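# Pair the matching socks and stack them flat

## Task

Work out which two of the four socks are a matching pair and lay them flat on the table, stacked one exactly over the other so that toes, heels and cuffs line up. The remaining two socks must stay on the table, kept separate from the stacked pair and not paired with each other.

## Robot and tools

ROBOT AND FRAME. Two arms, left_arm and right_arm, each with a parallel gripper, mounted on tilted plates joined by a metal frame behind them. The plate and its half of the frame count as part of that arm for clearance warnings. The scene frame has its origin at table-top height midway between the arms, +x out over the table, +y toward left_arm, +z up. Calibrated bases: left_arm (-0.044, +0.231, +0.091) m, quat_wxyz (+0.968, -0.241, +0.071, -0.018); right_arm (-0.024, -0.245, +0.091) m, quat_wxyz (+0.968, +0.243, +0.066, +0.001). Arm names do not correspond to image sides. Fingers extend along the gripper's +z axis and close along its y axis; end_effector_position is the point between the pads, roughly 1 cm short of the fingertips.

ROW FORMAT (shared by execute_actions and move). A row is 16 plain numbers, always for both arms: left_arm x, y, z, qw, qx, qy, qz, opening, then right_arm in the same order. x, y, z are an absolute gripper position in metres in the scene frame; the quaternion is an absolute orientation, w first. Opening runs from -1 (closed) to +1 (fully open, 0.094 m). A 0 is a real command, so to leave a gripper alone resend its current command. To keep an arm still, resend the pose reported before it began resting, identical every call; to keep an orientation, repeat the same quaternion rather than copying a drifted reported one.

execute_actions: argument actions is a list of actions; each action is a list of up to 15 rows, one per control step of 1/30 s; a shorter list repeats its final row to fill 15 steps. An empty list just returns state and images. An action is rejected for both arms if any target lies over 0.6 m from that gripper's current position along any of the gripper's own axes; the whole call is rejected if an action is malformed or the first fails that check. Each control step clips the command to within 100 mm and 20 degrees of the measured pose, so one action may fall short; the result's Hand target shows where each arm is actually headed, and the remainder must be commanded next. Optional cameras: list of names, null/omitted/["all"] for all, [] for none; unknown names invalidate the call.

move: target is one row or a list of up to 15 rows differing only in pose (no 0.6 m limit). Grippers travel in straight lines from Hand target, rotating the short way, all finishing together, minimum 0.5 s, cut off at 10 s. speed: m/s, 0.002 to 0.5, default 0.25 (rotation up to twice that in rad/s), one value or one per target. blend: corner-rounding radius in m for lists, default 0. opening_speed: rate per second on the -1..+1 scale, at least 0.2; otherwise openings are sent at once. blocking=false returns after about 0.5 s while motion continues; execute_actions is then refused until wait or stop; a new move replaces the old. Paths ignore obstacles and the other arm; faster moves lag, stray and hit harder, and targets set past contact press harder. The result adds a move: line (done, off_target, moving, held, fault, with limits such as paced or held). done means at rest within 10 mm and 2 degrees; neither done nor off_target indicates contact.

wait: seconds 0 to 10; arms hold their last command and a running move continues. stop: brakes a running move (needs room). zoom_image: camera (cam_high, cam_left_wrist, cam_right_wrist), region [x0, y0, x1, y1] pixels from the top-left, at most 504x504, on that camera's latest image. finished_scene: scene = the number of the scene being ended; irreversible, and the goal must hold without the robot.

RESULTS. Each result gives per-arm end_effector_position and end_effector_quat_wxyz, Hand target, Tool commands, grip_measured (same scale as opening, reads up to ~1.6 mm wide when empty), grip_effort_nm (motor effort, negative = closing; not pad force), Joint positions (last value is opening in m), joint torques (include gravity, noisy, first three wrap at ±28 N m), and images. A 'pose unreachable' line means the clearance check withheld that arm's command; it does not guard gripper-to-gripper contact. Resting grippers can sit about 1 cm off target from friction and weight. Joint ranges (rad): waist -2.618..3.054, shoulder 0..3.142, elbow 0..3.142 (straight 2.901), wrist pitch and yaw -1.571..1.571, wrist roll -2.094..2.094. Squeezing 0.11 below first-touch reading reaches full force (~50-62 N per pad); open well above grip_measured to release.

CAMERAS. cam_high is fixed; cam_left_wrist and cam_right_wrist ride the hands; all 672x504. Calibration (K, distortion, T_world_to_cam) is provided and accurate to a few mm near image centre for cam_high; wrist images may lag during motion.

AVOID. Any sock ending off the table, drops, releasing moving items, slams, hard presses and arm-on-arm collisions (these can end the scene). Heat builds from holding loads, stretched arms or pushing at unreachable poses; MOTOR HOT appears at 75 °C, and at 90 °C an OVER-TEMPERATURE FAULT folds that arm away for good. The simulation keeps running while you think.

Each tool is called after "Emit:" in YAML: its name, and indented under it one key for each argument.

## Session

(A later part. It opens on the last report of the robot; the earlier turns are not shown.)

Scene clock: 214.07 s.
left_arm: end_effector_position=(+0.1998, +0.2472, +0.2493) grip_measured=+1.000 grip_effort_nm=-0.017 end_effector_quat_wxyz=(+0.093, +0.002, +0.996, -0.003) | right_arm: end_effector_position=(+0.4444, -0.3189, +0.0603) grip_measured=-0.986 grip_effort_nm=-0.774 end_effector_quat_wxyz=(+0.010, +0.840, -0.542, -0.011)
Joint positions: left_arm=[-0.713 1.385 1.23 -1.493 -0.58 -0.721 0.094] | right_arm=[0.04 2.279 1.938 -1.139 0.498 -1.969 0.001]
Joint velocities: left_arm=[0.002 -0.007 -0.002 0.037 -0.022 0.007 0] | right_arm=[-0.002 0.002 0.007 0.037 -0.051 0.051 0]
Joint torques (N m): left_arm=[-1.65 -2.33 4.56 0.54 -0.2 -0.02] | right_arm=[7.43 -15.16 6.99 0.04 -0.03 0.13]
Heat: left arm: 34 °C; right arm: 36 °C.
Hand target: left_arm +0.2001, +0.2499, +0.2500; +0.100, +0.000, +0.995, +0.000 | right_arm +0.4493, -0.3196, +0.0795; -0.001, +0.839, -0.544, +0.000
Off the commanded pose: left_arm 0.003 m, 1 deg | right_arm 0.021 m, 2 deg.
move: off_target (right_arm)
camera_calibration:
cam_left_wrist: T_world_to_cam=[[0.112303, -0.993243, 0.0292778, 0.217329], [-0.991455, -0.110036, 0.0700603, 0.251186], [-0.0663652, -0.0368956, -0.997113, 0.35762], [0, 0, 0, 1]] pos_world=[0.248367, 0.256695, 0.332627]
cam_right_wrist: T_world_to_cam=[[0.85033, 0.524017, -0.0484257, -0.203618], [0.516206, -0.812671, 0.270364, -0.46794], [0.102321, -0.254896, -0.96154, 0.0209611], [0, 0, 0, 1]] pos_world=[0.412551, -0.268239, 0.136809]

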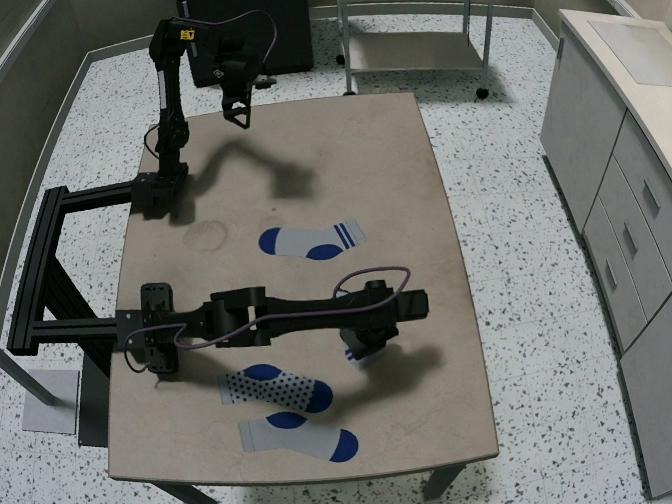

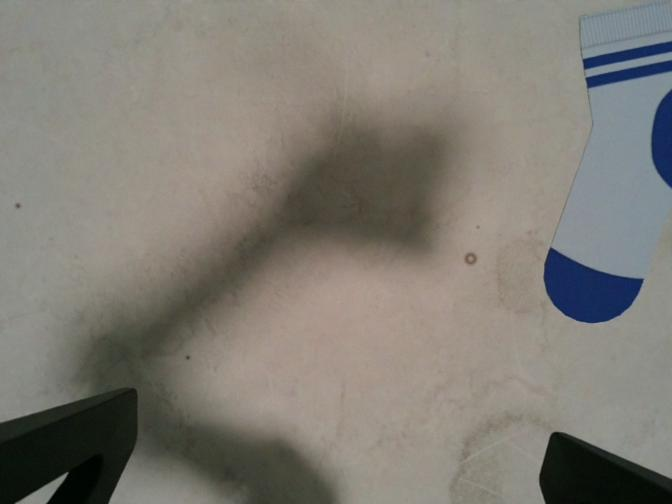

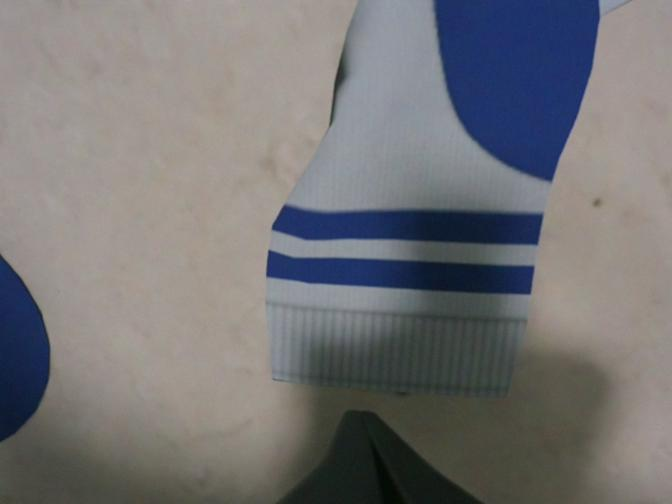

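Emit:
move:
  target:
    - [0.2,0.25,0.25,0.1,0,0.995,0,1,0.454,-0.311,0.05,0,-0.839,0.545,0,-0.15]
    - [0.2,0.25,0.25,0.1,0,0.995,0,1,0.453,-0.310,-0.010,0,-0.839,0.545,0,-0.15]
  speed: 0.05
  cameras: ["cam_right_wrist"]

Emit:
move:
  target: [0.2,0.25,0.25,0.1,0,0.995,0,1,0.453,-0.310,-0.015,0,-0.839,0.545,0,-1]
  speed: 0.04
  opening_speed: 1
  cameras: ["cam_right_wrist"]

Emit:
move:
  target:
    - [0.2,0.25,0.25,0.1,0,0.995,0,1,0.45,-0.32,0.08,0,-0.839,0.545,0,-1]
  speed: 0.1
  cameras: ["cam_right_wrist"]

Scene clock: 220.37 s.
left_arm: end_effector_position=(+0.1998, +0.2472, +0.2493) grip_measured=+1.000 grip_effort_nm=-0.017 end_effector_quat_wxyz=(+0.093, +0.002, +0.996, -0.003) | right_arm: end_effector_position=(+0.4606, -0.3190, +0.0195) grip_measured=-0.152 grip_effort_nm=0.090 end_effector_quat_wxyz=(-0.004, +0.836, -0.549, +0.017)
Joint positions: left_arm=[-0.713 1.385 1.23 -1.493 -0.58 -0.721 0.094] | right_arm=[-0.001 2.32 1.862 -0.93 0.498 -2.031 0.04]
Joint velocities: left_arm=[0.007 0.017 -0.007 -0.007 0.037 -0.051 0] | right_arm=[-0.007 0.027 0.012 -0.051 -0.007 -0.022 0]
Joint torques (N m): left_arm=[-1.91 -2.35 4.7 0.56 -0.18 -0.03] | right_arm=[4.83 -9.36 2.93 1.01 -0.11 -0.1]
Heat: left arm: 34 °C; right arm: 37 °C.
Hand target: left_arm +0.2001, +0.2499, +0.2500; +0.100, +0.000, +0.995, +0.000 | right_arm +0.4520, -0.3104, -0.0086; +0.001, +0.838, -0.545, -0.001
Off the commanded pose: left_arm 0.003 m, 1 deg | right_arm 0.032 m, 2 deg.
move: off_target (right_arm)
camera_calibration:
cam_right_wrist: T_world_to_cam=[[0.860512, 0.509427, 0.0016705, -0.2296], [0.484445, -0.819318, 0.306645, -0.453512], [0.157582, -0.263063, -0.951822, -0.0482324], [0, 0, 0, 1]] pos_world=[0.424876, -0.267294, 0.0935421]
Images, in order (width x height): cam_right_wrist 672x504.

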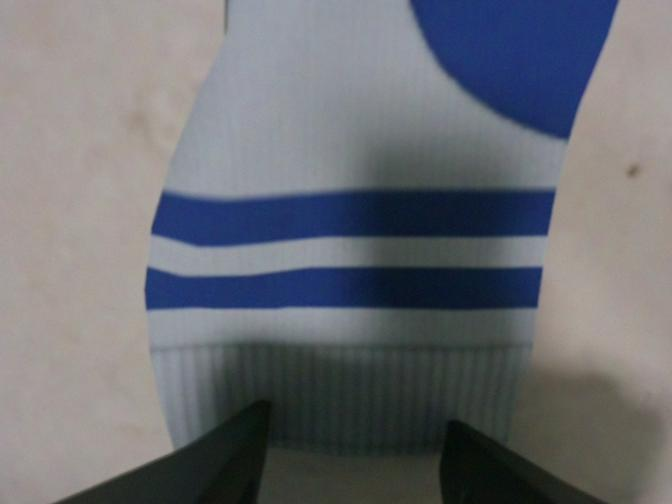

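Scene clock: 221.43 s.
left_arm: end_effector_position=(+0.1998, +0.2472, +0.2493) grip_measured=+1.000 grip_effort_nm=-0.022 end_effector_quat_wxyz=(+0.093, +0.002, +0.996, -0.003) | right_arm: end_effector_position=(+0.4663, -0.3192, +0.0193) grip_measured=-0.981 grip_effort_nm=-0.969 end_effector_quat_wxyz=(-0.010, +0.834, -0.551, +0.026)
Joint positions: left_arm=[-0.713 1.385 1.23 -1.493 -0.58 -0.721 0.094] | right_arm=[-0.001 2.32 1.86 -0.902 0.498 -2.038 0.001]
Joint velocities: left_arm=[-0.007 -0.012 -0.007 -0.037 -0.037 0.051 0] | right_arm=[-0.002 -0.017 0.012 -0.022 -0.007 0.066 0]
Joint torques (N m): left_arm=[-2.07 -2.4 4.64 0.51 -0.24 -0.01] | right_arm=[4.6 -8.9 2.41 0.94 -0.12 -0.08]
Heat: left arm: 34 °C; right arm: 37 °C.
Hand target: left_arm +0.2001, +0.2499, +0.2500; +0.100, +0.000, +0.995, +0.000 | right_arm +0.4515, -0.3103, -0.0134; +0.000, +0.839, -0.545, +0.000
Off the commanded pose: left_arm 0.003 m, 1 deg | right_arm 0.038 m, 3 deg.
move: off_target (right_arm)
camera_calibration:
cam_right_wrist: T_world_to_cam=[[0.862764, 0.50518, 0.0207662, -0.237225], [0.473261, -0.821343, 0.318465, -0.451992], [0.177938, -0.264932, -0.947707, -0.0594641], [0, 0, 0, 1]] pos_world=[0.42916, -0.267153, 0.0925154]
Images, in order (width x height): cam_right_wrist 672x504.

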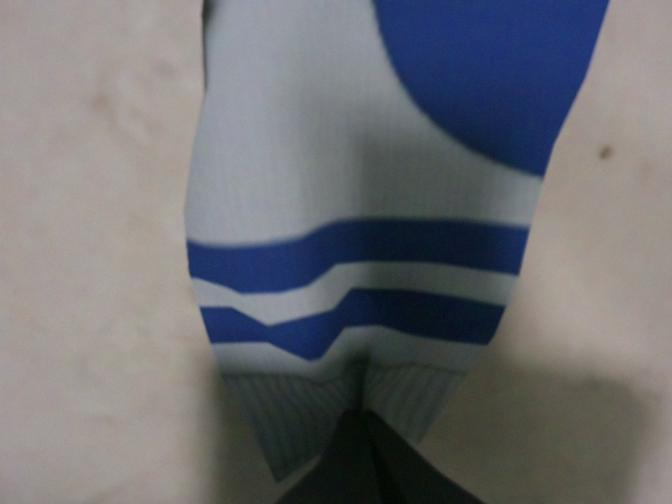

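Scene clock: 223.17 s.
left_arm: end_effector_position=(+0.1998, +0.2472, +0.2493) grip_measured=+1.000 grip_effort_nm=-0.022 end_effector_quat_wxyz=(+0.093, +0.002, +0.996, -0.003) | right_arm: end_effector_position=(+0.4454, -0.3204, +0.0622) grip_measured=-0.982 grip_effort_nm=-0.969 end_effector_quat_wxyz=(+0.008, +0.839, -0.543, -0.009)
Joint positions: left_arm=[-0.713 1.385 1.23 -1.493 -0.58 -0.721 0.094] | right_arm=[0.039 2.274 1.94 -1.139 0.498 -1.969 0.001]
Joint velocities: left_arm=[-0.007 0.002 0.002 0.037 -0.022 -0.007 0] | right_arm=[-0.002 0.002 0.007 -0.066 0.022 -0.022 0]
Joint torques (N m): left_arm=[-1.78 -2.41 4.68 0.53 -0.22 0] | right_arm=[7.46 -14.76 6.84 0.04 -0.02 0.11]
Heat: left arm: 34 °C; right arm: 37 °C.
Hand target: left_arm +0.2001, +0.2499, +0.2500; +0.100, +0.000, +0.995, +0.000 | right_arm +0.4494, -0.3199, +0.0794; -0.001, +0.839, -0.544, +0.001
Off the commanded pose: left_arm 0.003 m, 1 deg | right_arm 0.018 m, 1 deg.
move: off_target (right_arm)
camera_calibration:
cam_right_wrist: T_world_to_cam=[[0.852533, 0.520828, -0.0438888, -0.205943], [0.511707, -0.814585, 0.273143, -0.468936], [0.106509, -0.255321, -0.960972, 0.0203032], [0, 0, 0, 1]] pos_world=[0.413368, -0.269543, 0.138559]
Images, in order (width x height): cam_right_wrist 672x504.

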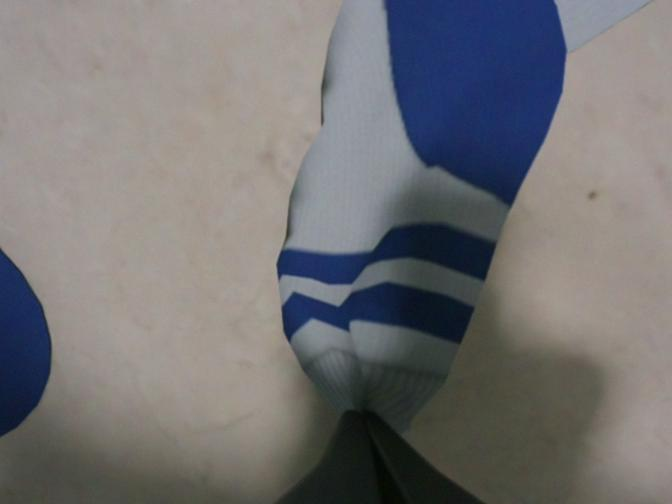

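Emit:
move:
  target:
    - [0.2,0.25,0.25,0.1,0,0.995,0,1,0.43,-0.22,0.20,0,-0.839,0.545,0,-1]
    - [0.2,0.25,0.25,0.1,0,0.995,0,1,0.38,-0.12,0.30,0,-0.5,0.866,0,-1]
    - [0.2,0.25,0.25,0.1,0,0.995,0,1,0.33,0.04,0.33,0,-0.0785,0.997,0,-1]
  speed: 0.18
  blend: 0.03

Scene clock: 236.80 s.
left_arm: end_effector_position=(+0.1998, +0.2472, +0.2493) grip_measured=+1.000 grip_effort_nm=-0.017 end_effector_quat_wxyz=(+0.093, +0.002, +0.996, -0.003) | right_arm: end_effector_position=(+0.3324, +0.0364, +0.3311) grip_measured=-0.982 grip_effort_nm=-0.969 end_effector_quat_wxyz=(+0.148, -0.070, +0.976, +0.143)
Joint positions: left_arm=[-0.713 1.385 1.23 -1.493 -0.58 -0.721 0.094] | right_arm=[0.988 2.503 2.58 -1.552 0.429 0.737 0.001]
Joint velocities: left_arm=[-0.017 0.002 -0.012 0.007 0.022 0.066 0] | right_arm=[-0.002 -0.002 -0.007 0.007 -0.007 0.037 0]
Joint torques (N m): left_arm=[-1.8 -2.22 4.62 0.53 -0.21 -0.01] | right_arm=[6.17 -9.4 7.3 1 -0.06 0.1]
Heat: left arm: 34 °C; right arm: 37 °C.
Hand target: left_arm +0.2001, +0.2499, +0.2500; +0.100, +0.000, +0.995, +0.000 | right_arm +0.3273, +0.0425, +0.3308; +0.145, -0.075, +0.976, +0.143
Off the commanded pose: left_arm 0.003 m, 1 deg | right_arm 0.004 m, 24 deg; orientation clipped.
joint sent to its limit (right arm) — joint 4 (wrist pitch), lower limit. The joint targets are off in position and orientation.
move: off_target (right_arm); limits=paced
camera_calibration:
cam_left_wrist: T_world_to_cam=[[0.112303, -0.993243, 0.0292778, 0.217329], [-0.991455, -0.110036, 0.0700603, 0.251186], [-0.0663652, -0.0368956, -0.997113, 0.35762], [0, 0, 0, 1]] pos_world=[0.248367, 0.256695, 0.332627]
cam_right_wrist: T_world_to_cam=[[0.303243, -0.923059, -0.236657, 0.0153908], [-0.952895, -0.295284, -0.0692731, 0.387434], [-0.00593778, 0.246515, -0.969121, 0.403658], [0, 0, 0, 1]] pos_world=[0.366914, 0.0291018, 0.421675]

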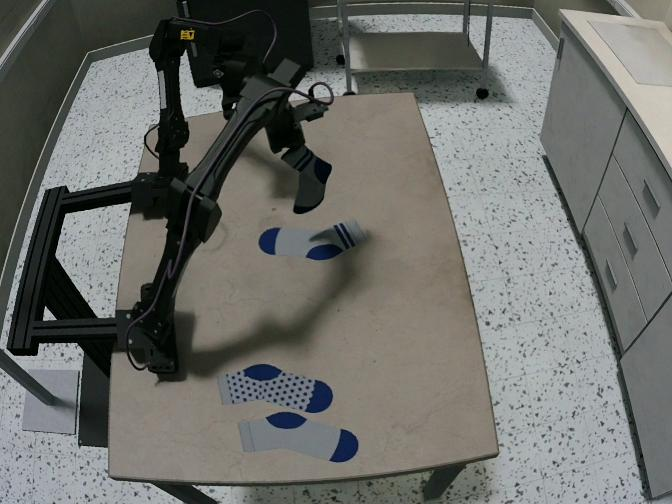

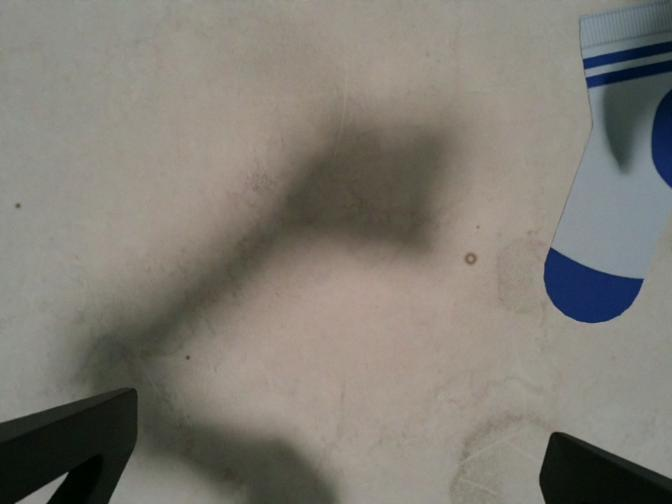

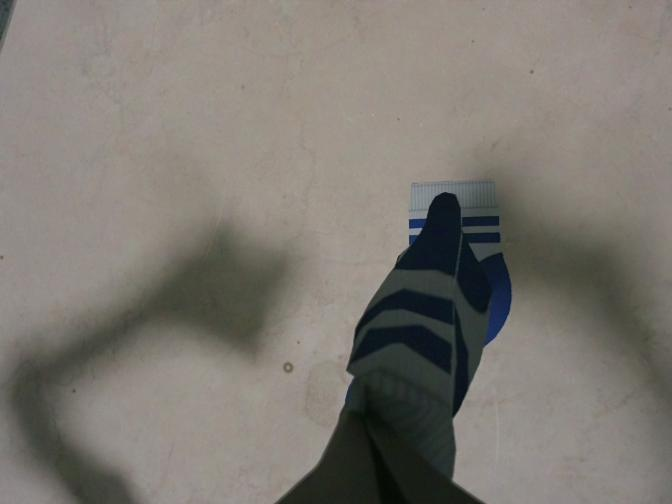

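Emit:
move:
  target:
    - [0.2,0.25,0.25,0.1,0,0.995,0,1,0.24,0.035,0.30,0,-0.0785,0.997,0,-1]
    - [0.2,0.25,0.25,0.1,0,0.995,0,1,0.22,0.035,0.25,0,-0.0785,0.997,0,-1]
  speed: 0.12
  blend: 0.02

Scene clock: 244.87 s.
left_arm: end_effector_position=(+0.1998, +0.2472, +0.2493) grip_measured=+1.000 grip_effort_nm=-0.007 end_effector_quat_wxyz=(+0.093, +0.002, +0.996, -0.003) | right_arm: end_effector_position=(+0.2316, +0.0362, +0.2590) grip_measured=-0.982 grip_effort_nm=-0.969 end_effector_quat_wxyz=(+0.030, -0.070, +0.996, +0.045)
Joint positions: left_arm=[-0.713 1.385 1.23 -1.493 -0.58 -0.721 0.094] | right_arm=[1.09 2.44 2.148 -1.554 0.347 0.981 0.001]
Joint velocities: left_arm=[-0.007 -0.002 -0.002 0.022 0.037 -0.007 0] | right_arm=[-0.012 -0.012 -0.012 0.022 -0.007 0.007 0]
Joint torques (N m): left_arm=[-1.78 -2.41 4.75 0.54 -0.18 -0.05] | right_arm=[5.61 -9.2 4.46 0.44 -0.06 0.09]
Heat: left arm: 34 °C; right arm: 37 °C.
Hand target: left_arm +0.2001, +0.2499, +0.2500; +0.100, +0.000, +0.995, +0.000 | right_arm +0.2209, +0.0367, +0.2489; +0.019, -0.081, +0.996, +0.024
Off the commanded pose: left_arm 0.003 m, 1 deg | right_arm 0.015 m, 6 deg.
joint sent to its limit (right arm) — joint 4 (wrist pitch), lower limit. The joint targets are off in orientation, not in position.
move: off_target (right_arm)
camera_calibration:
cam_left_wrist: T_world_to_cam=[[0.112303, -0.993243, 0.0292778, 0.217329], [-0.991455, -0.110036, 0.0700603, 0.251186], [-0.0663652, -0.0368956, -0.997113, 0.35762], [0, 0, 0, 1]] pos_world=[0.248367, 0.256695, 0.332627]
cam_right_wrist: T_world_to_cam=[[0.267251, -0.95881, -0.0962282, 0.00196739], [-0.936891, -0.281897, 0.206807, 0.210606], [-0.225415, 0.0348861, -0.973638, 0.392825], [0, 0, 0, 1]] pos_world=[0.285338, 0.0475514, 0.339104]

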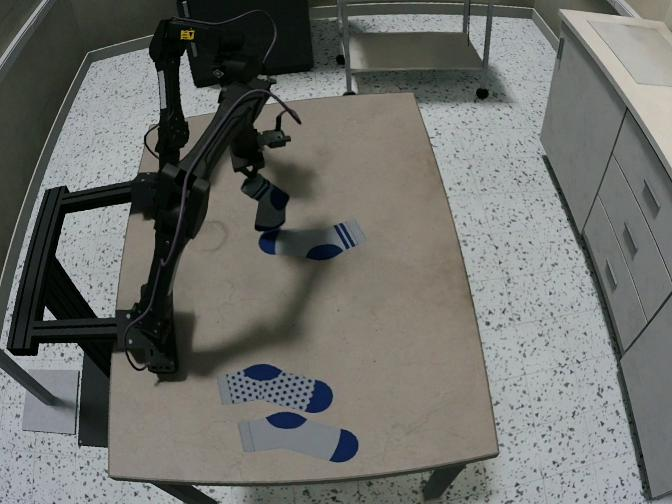

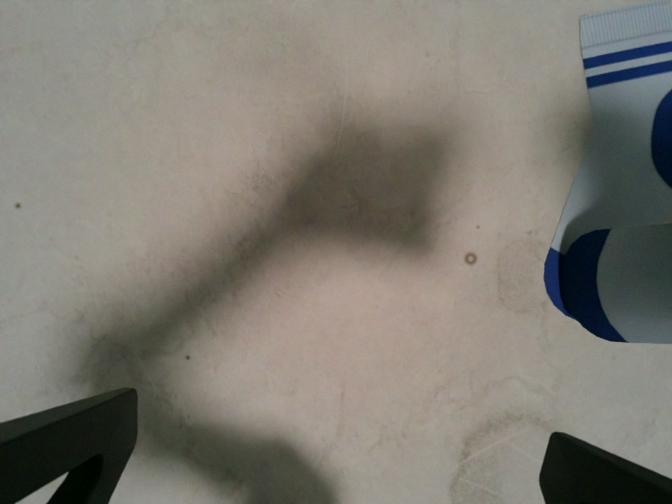

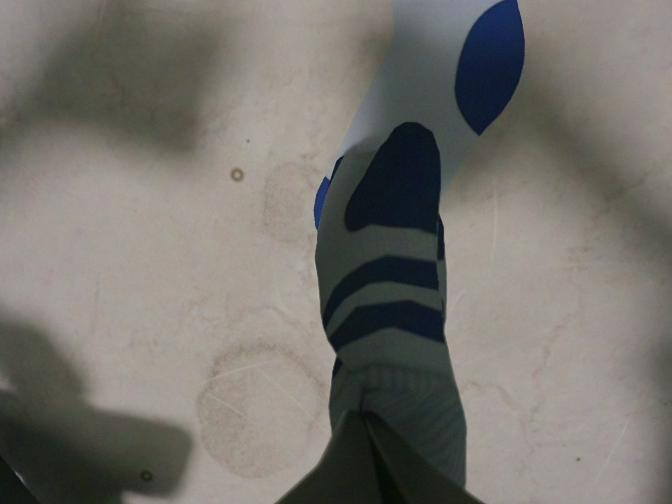

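Emit:
move:
  target:
    - [0.2,0.25,0.25,0.1,0,0.995,0,1,0.24,0.037,0.21,0,-0.0785,0.997,0,-1]
    - [0.2,0.25,0.25,0.1,0,0.995,0,1,0.32,0.04,0.15,0,-0.0785,0.997,0,-1]
  speed: 0.12
  blend: 0.02

Scene clock: 251.07 s.
left_arm: end_effector_position=(+0.1998, +0.2472, +0.2493) grip_measured=+1.000 grip_effort_nm=-0.017 end_effector_quat_wxyz=(+0.093, +0.002, +0.996, -0.003) | right_arm: end_effector_position=(+0.3197, +0.0334, +0.1534) grip_measured=-0.982 grip_effort_nm=-0.969 end_effector_quat_wxyz=(-0.003, -0.072, +0.997, +0.000)
Joint positions: left_arm=[-0.713 1.385 1.23 -1.493 -0.58 -0.721 0.094] | right_arm=[0.853 2.72 2.337 -1.491 0.412 0.778 0.001]
Joint velocities: left_arm=[-0.007 -0.012 0.002 -0.022 -0.066 0.007 0] | right_arm=[-0.002 -0.002 -0.012 0.037 -0.037 0.007 0.001]
Joint torques (N m): left_arm=[-1.77 -2.36 4.74 0.53 -0.18 -0.02] | right_arm=[6.49 -11.18 7.66 0.37 0.09 -0.05]
Heat: left arm: 34 °C; right arm: 36 °C.
Hand target: left_arm +0.2001, +0.2499, +0.2500; +0.100, +0.000, +0.995, +0.000 | right_arm +0.3205, +0.0395, +0.1497; +0.001, -0.079, +0.997, -0.002
Off the commanded pose: left_arm 0.003 m, 1 deg | right_arm 0.007 m, 1 deg.
move: done
camera_calibration:
cam_left_wrist: T_world_to_cam=[[0.112303, -0.993243, 0.0292778, 0.217329], [-0.991455, -0.110036, 0.0700603, 0.251186], [-0.0663652, -0.0368956, -0.997113, 0.35762], [0, 0, 0, 1]] pos_world=[0.248367, 0.256695, 0.332627]
cam_right_wrist: T_world_to_cam=[[0.267026, -0.963434, -0.0221635, -0.0455591], [-0.920993, -0.261898, 0.288412, 0.295902], [-0.283671, -0.0566011, -0.95725, 0.329195], [0, 0, 0, 1]] pos_world=[0.378072, 0.0522357, 0.22877]

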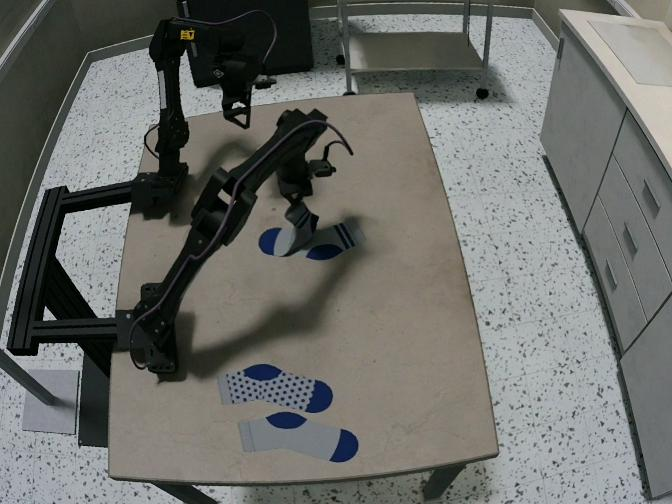

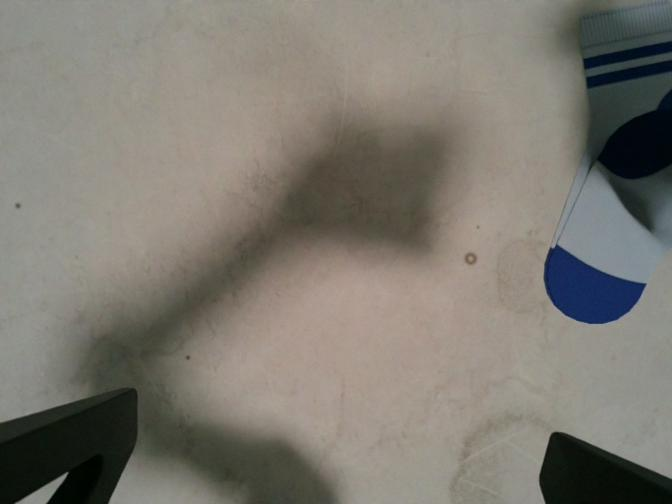

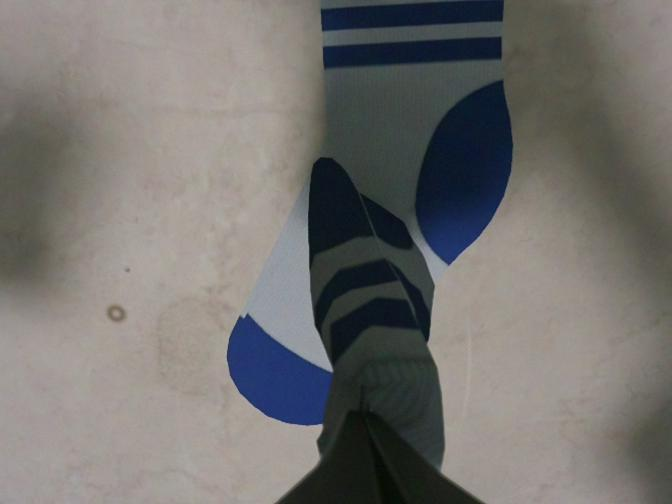

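Emit:
zoom_image:
  camera: "cam_left_wrist"
  region: [500, 0, 672, 350]

Emit:
zoom_image:
  camera: "cam_right_wrist"
  region: [180, 100, 500, 450]

Emit:
zoom_image:
  camera: "cam_high"
  region: [230, 160, 390, 280]

Scaled by 1.440.

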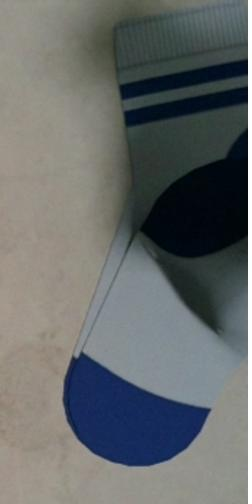

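Scaled by 1.440.

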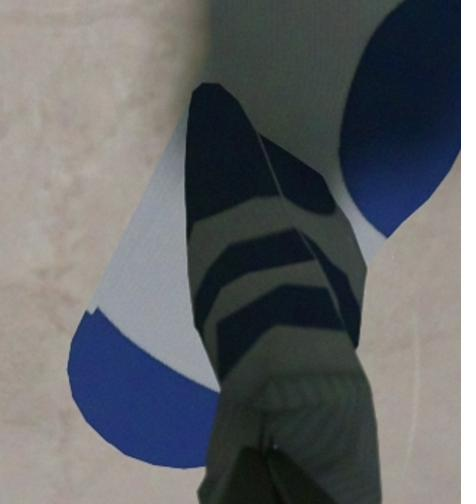

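Scaled by 3.150.

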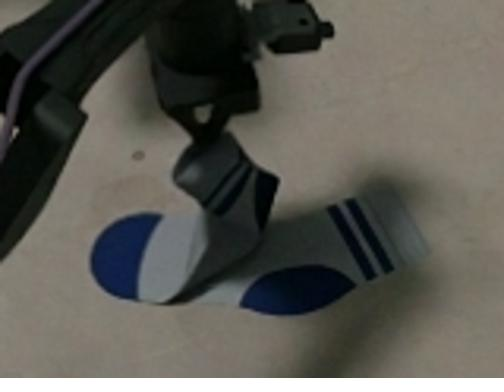

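Emit:
move:
  target:
    - [0.2,0.25,0.25,0.1,0,0.995,0,1,0.38,0.043,0.11,0,-0.0785,0.997,0,-1]
    - [0.2,0.25,0.25,0.1,0,0.995,0,1,0.42,0.045,0.055,0,-0.0785,0.997,0,-1]
  speed: 0.12
  blend: 0.02

Emit:
zoom_image:
  camera: "cam_left_wrist"
  region: [500, 0, 672, 350]

Emit:
zoom_image:
  camera: "cam_high"
  region: [230, 160, 390, 280]

Scene clock: 263.33 s.
left_arm: end_effector_position=(+0.1998, +0.2472, +0.2493) grip_measured=+1.000 grip_effort_nm=-0.012 end_effector_quat_wxyz=(+0.093, +0.002, +0.996, -0.003) | right_arm: end_effector_position=(+0.4173, +0.0359, +0.0600) grip_measured=-0.982 grip_effort_nm=-0.965 end_effector_quat_wxyz=(+0.031, -0.074, +0.996, +0.024)
Joint positions: left_arm=[-0.713 1.385 1.23 -1.493 -0.58 -0.721 0.094] | right_arm=[0.653 3.104 2.852 -1.439 0.463 0.518 0.001]
Joint velocities: left_arm=[-0.022 -0.007 0.002 -0.037 -0.007 -0.037 0] | right_arm=[-0.012 -0.002 0.002 0.037 -0.037 -0.081 -0.001]
Joint torques (N m): left_arm=[-1.8 -2.35 4.49 0.53 -0.2 -0.04] | right_arm=[7.54 -12.97 7.72 0.74 0.08 -0.08]
Heat: left arm: 34 °C; right arm: 38 °C.
Hand target: left_arm +0.2001, +0.2499, +0.2500; +0.100, +0.000, +0.995, +0.000 | right_arm +0.4191, +0.0429, +0.0555; +0.041, -0.077, +0.996, +0.026
Off the commanded pose: left_arm 0.003 m, 1 deg | right_arm 0.011 m, 5 deg.
elbow stopped short (right arm): the move would have taken joint 3 (elbow) straighter than the controller allows.
move: off_target (right_arm)
camera_calibration:
cam_left_wrist: T_world_to_cam=[[0.112303, -0.993243, 0.0292778, 0.217329], [-0.991455, -0.110036, 0.0700603, 0.251186], [-0.0663652, -0.0368956, -0.997113, 0.35762], [0, 0, 0, 1]] pos_world=[0.248367, 0.256695, 0.332627]
cam_right_wrist: T_world_to_cam=[[0.273433, -0.96026, -0.05599, -0.0720187], [-0.936216, -0.279042, 0.213623, 0.424861], [-0.220757, -0.00599283, -0.97531, 0.240612], [0, 0, 0, 1]] pos_world=[0.470571, 0.0508392, 0.139879]

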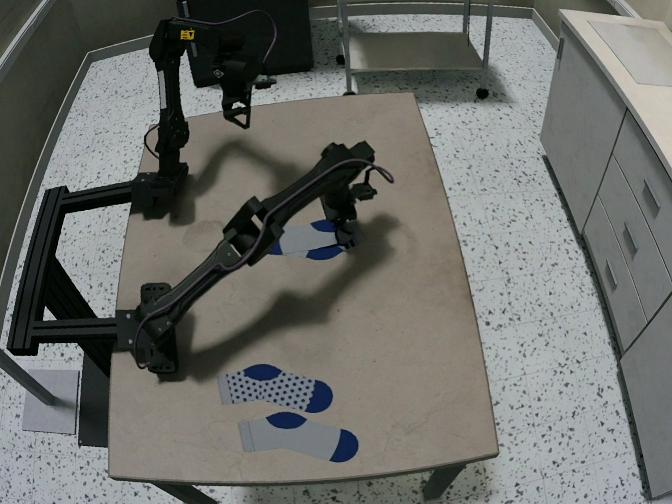

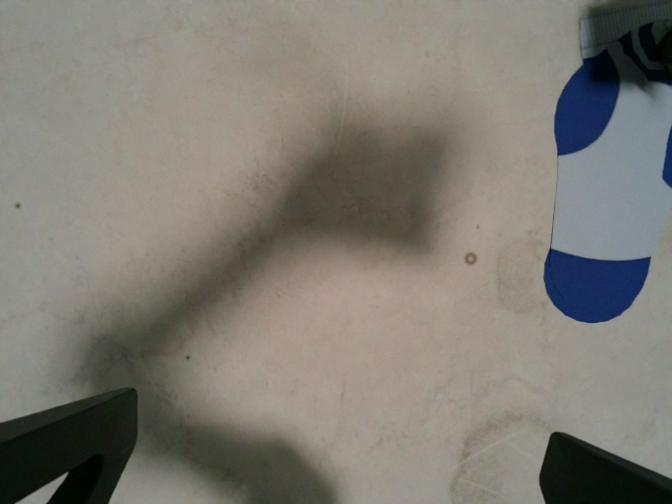

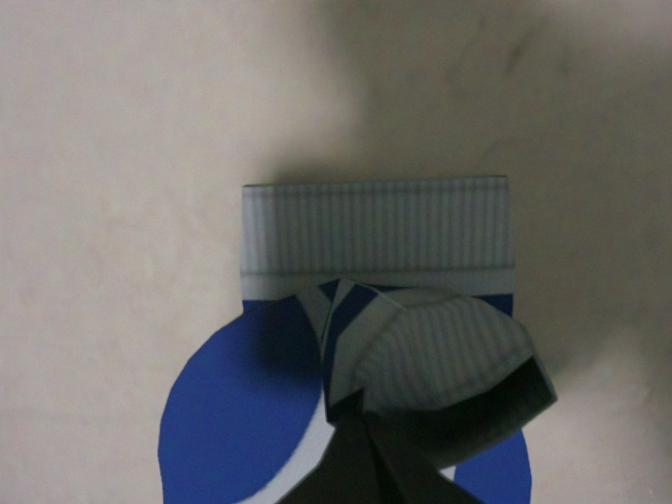

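Scaled by 1.440.

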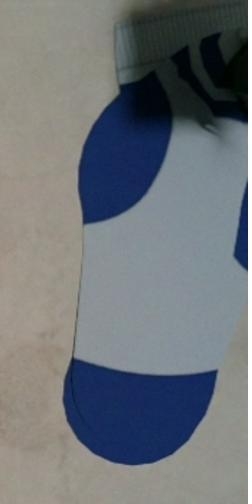

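Scaled by 3.150.

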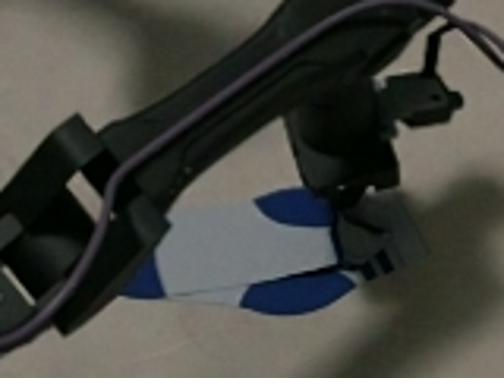

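Emit:
move:
  target:
    - [0.2,0.25,0.25,0.1,0,0.995,0,1,0.36,0.035,0.15,0,-0.0785,0.997,0,-1]
    - [0.2,0.25,0.25,0.1,0,0.995,0,1,0.27,0.02,0.31,0,-0.0785,0.997,0,-1]
    - [0.2,0.25,0.25,0.1,0,0.995,0,1,0.33,-0.18,0.29,0,0,1,0,-1]
    - [0.2,0.25,0.25,0.1,0,0.995,0,1,0.33,-0.18,0.25,0,0,1,0,-1]
  speed: 0.15
  blend: 0.03

Scene clock: 291.40 s.
left_arm: end_effector_position=(+0.1998, +0.2472, +0.2493) grip_measured=+1.000 grip_effort_nm=-0.022 end_effector_quat_wxyz=(+0.093, +0.002, +0.996, -0.003) | right_arm: end_effector_position=(+0.3346, -0.1805, +0.2562) grip_measured=-0.982 grip_effort_nm=-0.965 end_effector_quat_wxyz=(+0.030, +0.013, +0.999, +0.026)
Joint positions: left_arm=[-0.713 1.385 1.23 -1.493 -0.58 -0.721 0.094] | right_arm=[0.626 2.01 1.889 -1.557 0.47 0.663 0.001]
Joint velocities: left_arm=[0.002 -0.022 -0.002 0.007 0.081 0.007 0] | right_arm=[0.002 -0.007 0.007 0.037 0.007 0.095 0]
Joint torques (N m): left_arm=[-1.84 -2.33 4.79 0.55 -0.17 -0.03] | right_arm=[4.9 -7.24 4.34 0.41 0.09 -0.11]
Heat: left arm: 34 °C; right arm: 37 °C.
Hand target: left_arm +0.2001, +0.2499, +0.2500; +0.100, +0.000, +0.995, +0.000 | right_arm +0.3302, -0.1807, +0.2495; +0.019, +0.000, +1.000, +0.012
Off the commanded pose: left_arm 0.003 m, 1 deg | right_arm 0.008 m, 5 deg.
joint sent to its limit (right arm) — joint 4 (wrist pitch), lower limit. The joint targets are off in orientation, not in position.
move: off_target (right_arm); blend cut to 0.02 m at target 3
camera_calibration:
cam_left_wrist: T_world_to_cam=[[0.112303, -0.993243, 0.0292778, 0.217329], [-0.991455, -0.110036, 0.0700603, 0.251186], [-0.0663652, -0.0368956, -0.997113, 0.35762], [0, 0, 0, 1]] pos_world=[0.248367, 0.256695, 0.332627]
cam_right_wrist: T_world_to_cam=[[0.101961, -0.992664, -0.0649816, -0.192396], [-0.969034, -0.113877, 0.219102, 0.284476], [-0.224895, 0.0406294, -0.973536, 0.421768], [0, 0, 0, 1]] pos_world=[0.390137, -0.175725, 0.335775]

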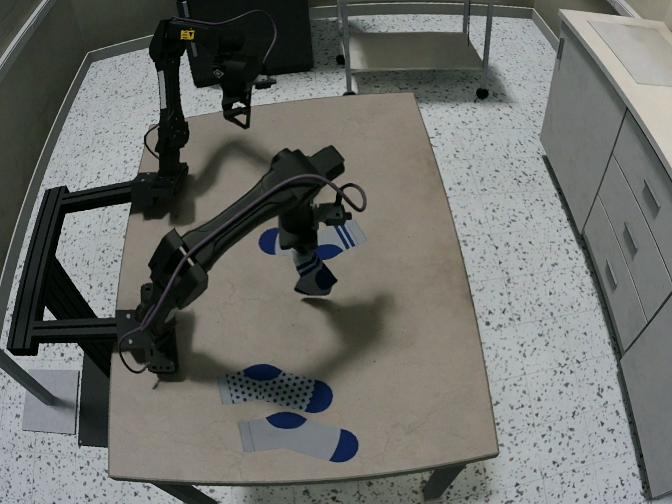

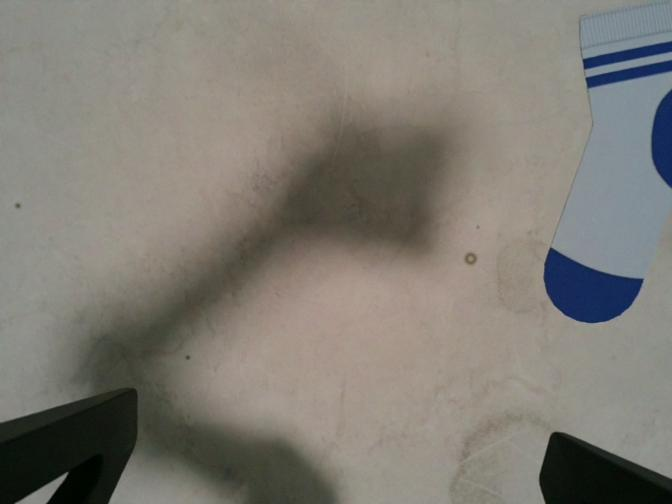

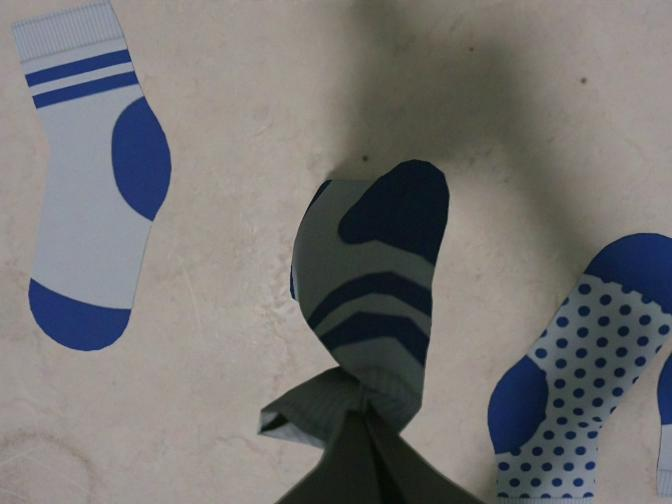

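Emit:
move:
  target:
    - [0.2,0.25,0.25,0.1,0,0.995,0,1,0.31,-0.18,0.20,0,0,1,0,-1]
    - [0.2,0.25,0.25,0.1,0,0.995,0,1,0.22,-0.18,0.13,0,0,1,0,-1]
    - [0.2,0.25,0.25,0.1,0,0.995,0,1,0.13,-0.18,0.05,0,0,1,0,-1]
    - [0.2,0.25,0.25,0.1,0,0.995,0,1,0.11,-0.18,0.03,0,0,1,0,-1]
  speed: 0.15
  blend: 0.03

Scene clock: 297.00 s.
left_arm: end_effector_position=(+0.1998, +0.2472, +0.2493) grip_measured=+1.000 grip_effort_nm=-0.022 end_effector_quat_wxyz=(+0.093, +0.002, +0.996, -0.003) | right_arm: end_effector_position=(+0.1169, -0.1773, +0.0313) grip_measured=-0.982 grip_effort_nm=-0.969 end_effector_quat_wxyz=(+0.001, +0.002, +1.000, +0.002)
Joint positions: left_arm=[-0.713 1.385 1.23 -1.493 -0.58 -0.721 0.094] | right_arm=[0.748 1.755 0.453 -0.516 0.444 0.81 0.001]
Joint velocities: left_arm=[0.012 -0.022 -0.017 -0.037 0.007 -0.007 0] | right_arm=[-0.022 -0.007 -0.007 0.007 -0.037 -0.051 -0.001]
Joint torques (N m): left_arm=[-1.8 -2.21 4.56 0.54 -0.2 -0.05] | right_arm=[3.25 -2.88 3.17 0.62 -0.03 0.11]
Heat: left arm: 34 °C; right arm: 36 °C.
Hand target: left_arm +0.2001, +0.2499, +0.2500; +0.100, +0.000, +0.995, +0.000 | right_arm +0.1129, -0.1768, +0.0286; +0.001, -0.001, +1.000, +0.001
Off the commanded pose: left_arm 0.003 m, 1 deg | right_arm 0.008 m, 0 deg.
move: done; blend cut to 0.0268 m at target 1, 0.0141 m at target 3
camera_calibration:
cam_left_wrist: T_world_to_cam=[[0.112303, -0.993243, 0.0292778, 0.217329], [-0.991455, -0.110036, 0.0700603, 0.251186], [-0.0663652, -0.0368956, -0.997113, 0.35762], [0, 0, 0, 1]] pos_world=[0.248367, 0.256695, 0.332627]
cam_right_wrist: T_world_to_cam=[[0.122933, -0.992089, -0.0254432, -0.185248], [-0.952109, -0.125134, 0.278981, 0.117388], [-0.279957, -0.0100713, -0.95996, 0.150773], [0, 0, 0, 1]] pos_world=[0.176749, -0.167575, 0.107274]

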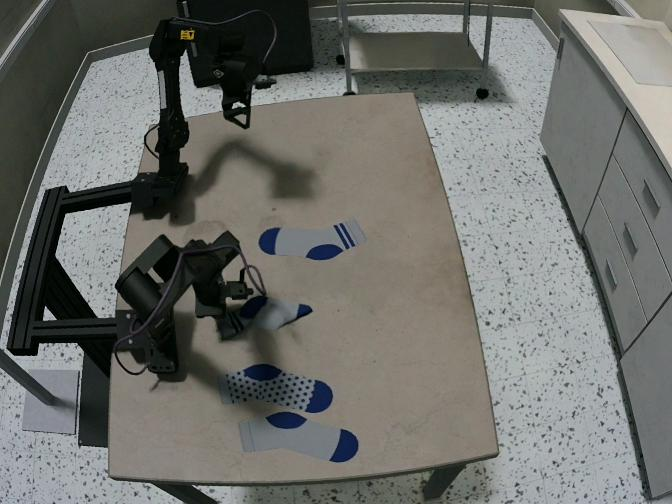

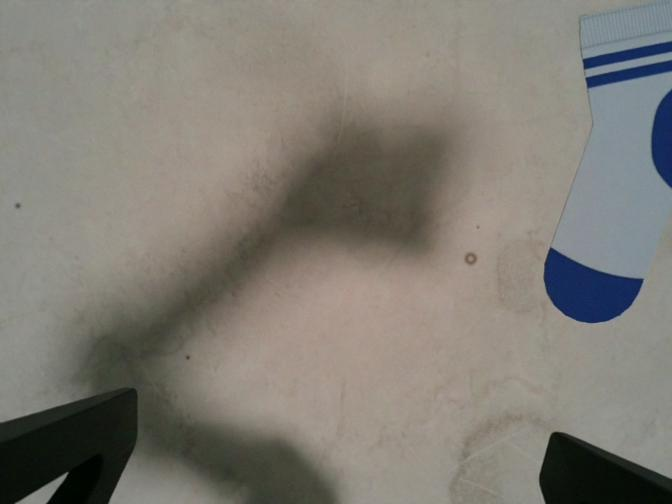

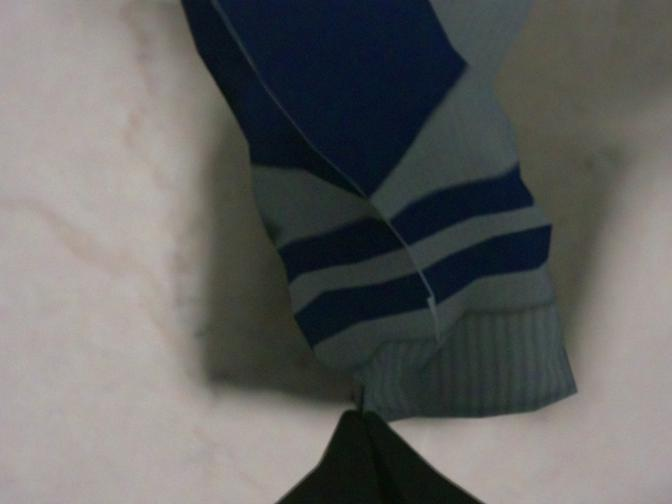

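Emit:
move:
  target: [0.2,0.25,0.25,0.1,0,0.995,0,1,0.108,-0.18,0.018,0,0,1,0,-1]
  speed: 0.1
  cameras: []

Emit:
move:
  target: [0.2,0.25,0.25,0.1,0,0.995,0,1,0.108,-0.18,0.018,0,0,1,0,-0.3]
  opening_speed: 1
  cameras: []

Emit:
move:
  target:
    - [0.2,0.25,0.25,0.1,0,0.995,0,1,0.108,-0.18,0.12,0,0,1,0,-0.2]
    - [0.2,0.25,0.25,0.1,0,0.995,0,1,0.16,-0.18,0.25,0,0,1,0,-0.2]

Scene clock: 306.60 s.
left_arm: end_effector_position=(+0.1998, +0.2472, +0.2493) grip_measured=+1.000 grip_effort_nm=-0.022 end_effector_quat_wxyz=(+0.093, +0.002, +0.996, -0.003) | right_arm: end_effector_position=(+0.1115, -0.1770, +0.0218) grip_measured=-0.982 grip_effort_nm=-0.969 end_effector_quat_wxyz=(+0.003, +0.004, +1.000, +0.004)
Joint positions: left_arm=[-0.713 1.385 1.23 -1.493 -0.58 -0.721 0.094] | right_arm=[0.745 1.782 0.416 -0.445 0.444 0.809 0.001]
Joint velocities: left_arm=[-0.002 -0.002 -0.002 -0.007 -0.007 0.037 0] | right_arm=[-0.022 0.002 -0.002 -0.037 -0.007 -0.007 0.001]
Joint torques (N m): left_arm=[-1.88 -2.32 4.75 0.52 -0.2 -0.07] | right_arm=[1.91 -2.89 2.84 0.6 0.04 -0.08]
Heat: left arm: 34 °C; right arm: 35 °C.
Hand target: left_arm +0.2001, +0.2499, +0.2500; +0.100, +0.000, +0.995, +0.000 | right_arm +0.1081, -0.1798, +0.0180; +0.000, +0.000, +1.000, +0.000
Off the commanded pose: left_arm 0.003 m, 1 deg | right_arm 0.006 m, 1 deg.
move: done
No camera images: "cameras" was empty.

Scene clock: 307.53 s.
left_arm: end_effector_position=(+0.1998, +0.2472, +0.2493) grip_measured=+1.000 grip_effort_nm=-0.027 end_effector_quat_wxyz=(+0.093, +0.002, +0.996, -0.003) | right_arm: end_effector_position=(+0.1115, -0.1770, +0.0218) grip_measured=-0.302 grip_effort_nm=0.090 end_effector_quat_wxyz=(+0.003, +0.004, +1.000, +0.004)
Joint positions: left_arm=[-0.713 1.385 1.23 -1.493 -0.58 -0.721 0.094] | right_arm=[0.745 1.782 0.416 -0.445 0.444 0.808 0.033]
Joint velocities: left_arm=[0.012 -0.027 0.012 -0.007 -0.007 -0.022 0] | right_arm=[0.002 -0.012 -0.007 0.022 -0.022 -0.051 0]
Joint torques (N m): left_arm=[-1.74 -2.36 4.67 0.54 -0.18 -0.04] | right_arm=[1.92 -3 2.81 0.58 0.04 -0.08]
Heat: left arm: 34 °C; right arm: 35 °C.
Hand target: left_arm +0.2001, +0.2499, +0.2500; +0.100, +0.000, +0.995, +0.000 | right_arm +0.1080, -0.1800, +0.0181; +0.000, +0.000, +1.000, +0.000
Off the commanded pose: left_arm 0.003 m, 1 deg | right_arm 0.006 m, 1 deg.
move: done
No camera images: "cameras" was empty.

Scene clock: 309.50 s.
left_arm: end_effector_position=(+0.1998, +0.2472, +0.2493) grip_measured=+1.000 grip_effort_nm=-0.017 end_effector_quat_wxyz=(+0.093, +0.002, +0.996, -0.003) | right_arm: end_effector_position=(+0.1597, -0.1817, +0.2475) grip_measured=-0.202 grip_effort_nm=0.090 end_effector_quat_wxyz=(+0.003, +0.004, +1.000, +0.010)
Joint positions: left_arm=[-0.713 1.385 1.23 -1.493 -0.58 -0.721 0.094] | right_arm=[0.989 1.608 1.254 -1.548 0.369 1.06 0.037]
Joint velocities: left_arm=[-0.022 -0.017 -0.002 -0.037 0.066 -0.037 0] | right_arm=[-0.007 -0.012 0.012 -0.007 -0.022 -0.037 0]
Joint torques (N m): left_arm=[-1.77 -2.47 4.55 0.55 -0.19 -0.06] | right_arm=[3.64 -2.54 6.65 0.23 -0.04 0.1]
Heat: left arm: 34 °C; right arm: 34 °C.
Hand target: left_arm +0.2001, +0.2499, +0.2500; +0.100, +0.000, +0.995, +0.000 | right_arm +0.1573, -0.1812, +0.2511; +0.002, +0.000, +1.000, +0.007
Off the commanded pose: left_arm 0.003 m, 1 deg | right_arm 0.003 m, 1 deg.
joint sent to its limit (right arm) — joint 4 (wrist pitch), lower limit. The joint targets still meet the commanded pose.
move: done
camera_calibration:
cam_left_wrist: T_world_to_cam=[[0.112303, -0.993243, 0.0292778, 0.217329], [-0.991455, -0.110036, 0.0700603, 0.251186], [-0.0663652, -0.0368956, -0.997113, 0.35762], [0, 0, 0, 1]] pos_world=[0.248367, 0.256695, 0.332627]
cam_right_wrist: T_world_to_cam=[[0.118469, -0.992166, -0.0396539, -0.185168], [-0.953631, -0.124814, 0.273878, 0.098819], [-0.276682, 0.00536897, -0.960947, 0.372786], [0, 0, 0, 1]] pos_world=[0.219317, -0.173385, 0.32382]

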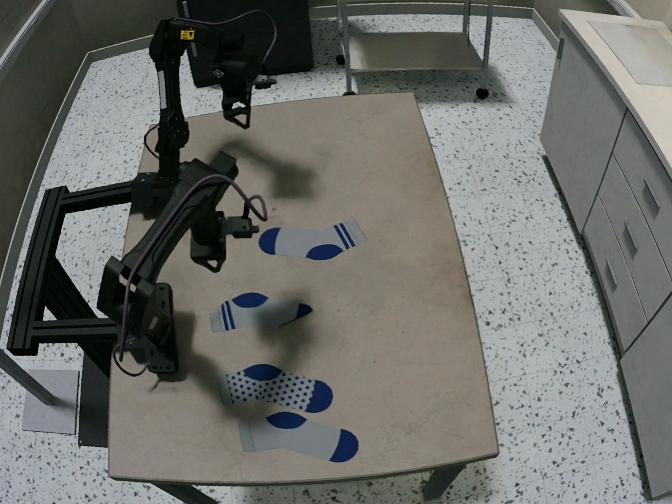

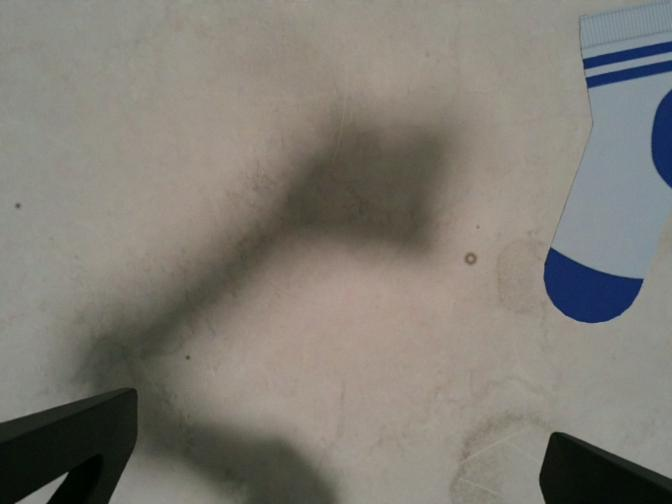

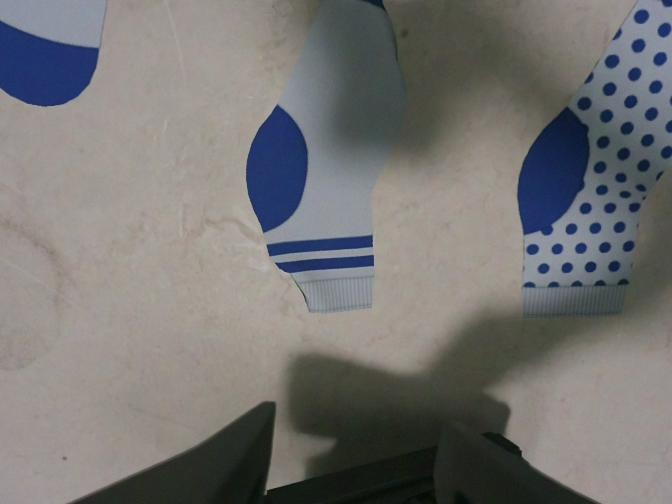

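Emit:
move:
  target: [0.2,0.25,0.25,0.1,0,0.995,0,1,0.10,-0.182,0.08,0,-0.096,0.995,0,-0.15]
  cameras: ["cam_right_wrist"]

Scene clock: 315.43 s.
left_arm: end_effector_position=(+0.1998, +0.2472, +0.2493) grip_measured=+1.000 grip_effort_nm=-0.002 end_effector_quat_wxyz=(+0.093, +0.002, +0.996, -0.003) | right_arm: end_effector_position=(+0.1041, -0.1767, +0.0852) grip_measured=-0.152 grip_effort_nm=0.090 end_effector_quat_wxyz=(+0.001, -0.091, +0.996, +0.007)
Joint positions: left_arm=[-0.713 1.385 1.23 -1.493 -0.58 -0.721 0.094] | right_arm=[0.922 1.588 0.552 -0.85 0.389 0.803 0.04]
Joint velocities: left_arm=[0.027 0.002 -0.007 -0.007 -0.037 -0.037 0] | right_arm=[-0.002 0.002 -0.012 0.022 0.022 0.007 -0.001]
Joint torques (N m): left_arm=[-1.87 -2.29 4.67 0.56 -0.19 -0.08] | right_arm=[1.58 -2.09 3.75 0.59 0.11 -0.09]
Heat: left arm: 34 °C; right arm: 34 °C.
Hand target: left_arm +0.2001, +0.2499, +0.2500; +0.100, +0.000, +0.995, +0.000 | right_arm +0.1016, -0.1805, +0.0797; +0.000, -0.096, +0.995, -0.001
Off the commanded pose: left_arm 0.003 m, 1 deg | right_arm 0.008 m, 1 deg.
move: done
camera_calibration:
cam_right_wrist: T_world_to_cam=[[0.304796, -0.95184, -0.0331765, -0.192882], [-0.912122, -0.301748, 0.277455, 0.0548943], [-0.274103, -0.054306, -0.960166, 0.190512], [0, 0, 0, 1]] pos_world=[0.16108, -0.156683, 0.161293]
Images, in order (width x height): cam_right_wrist 672x504.

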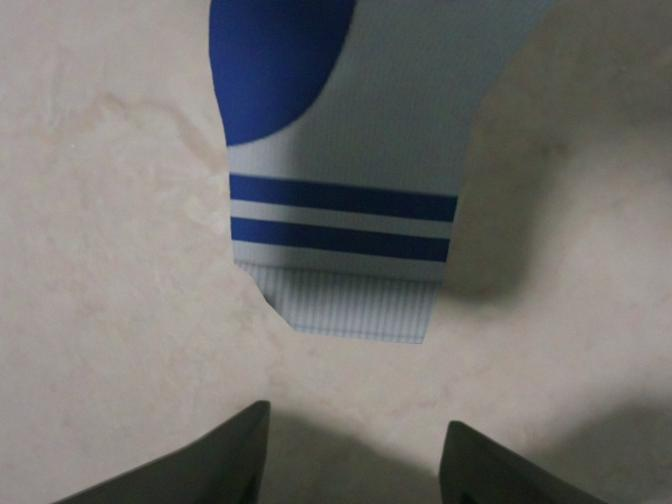

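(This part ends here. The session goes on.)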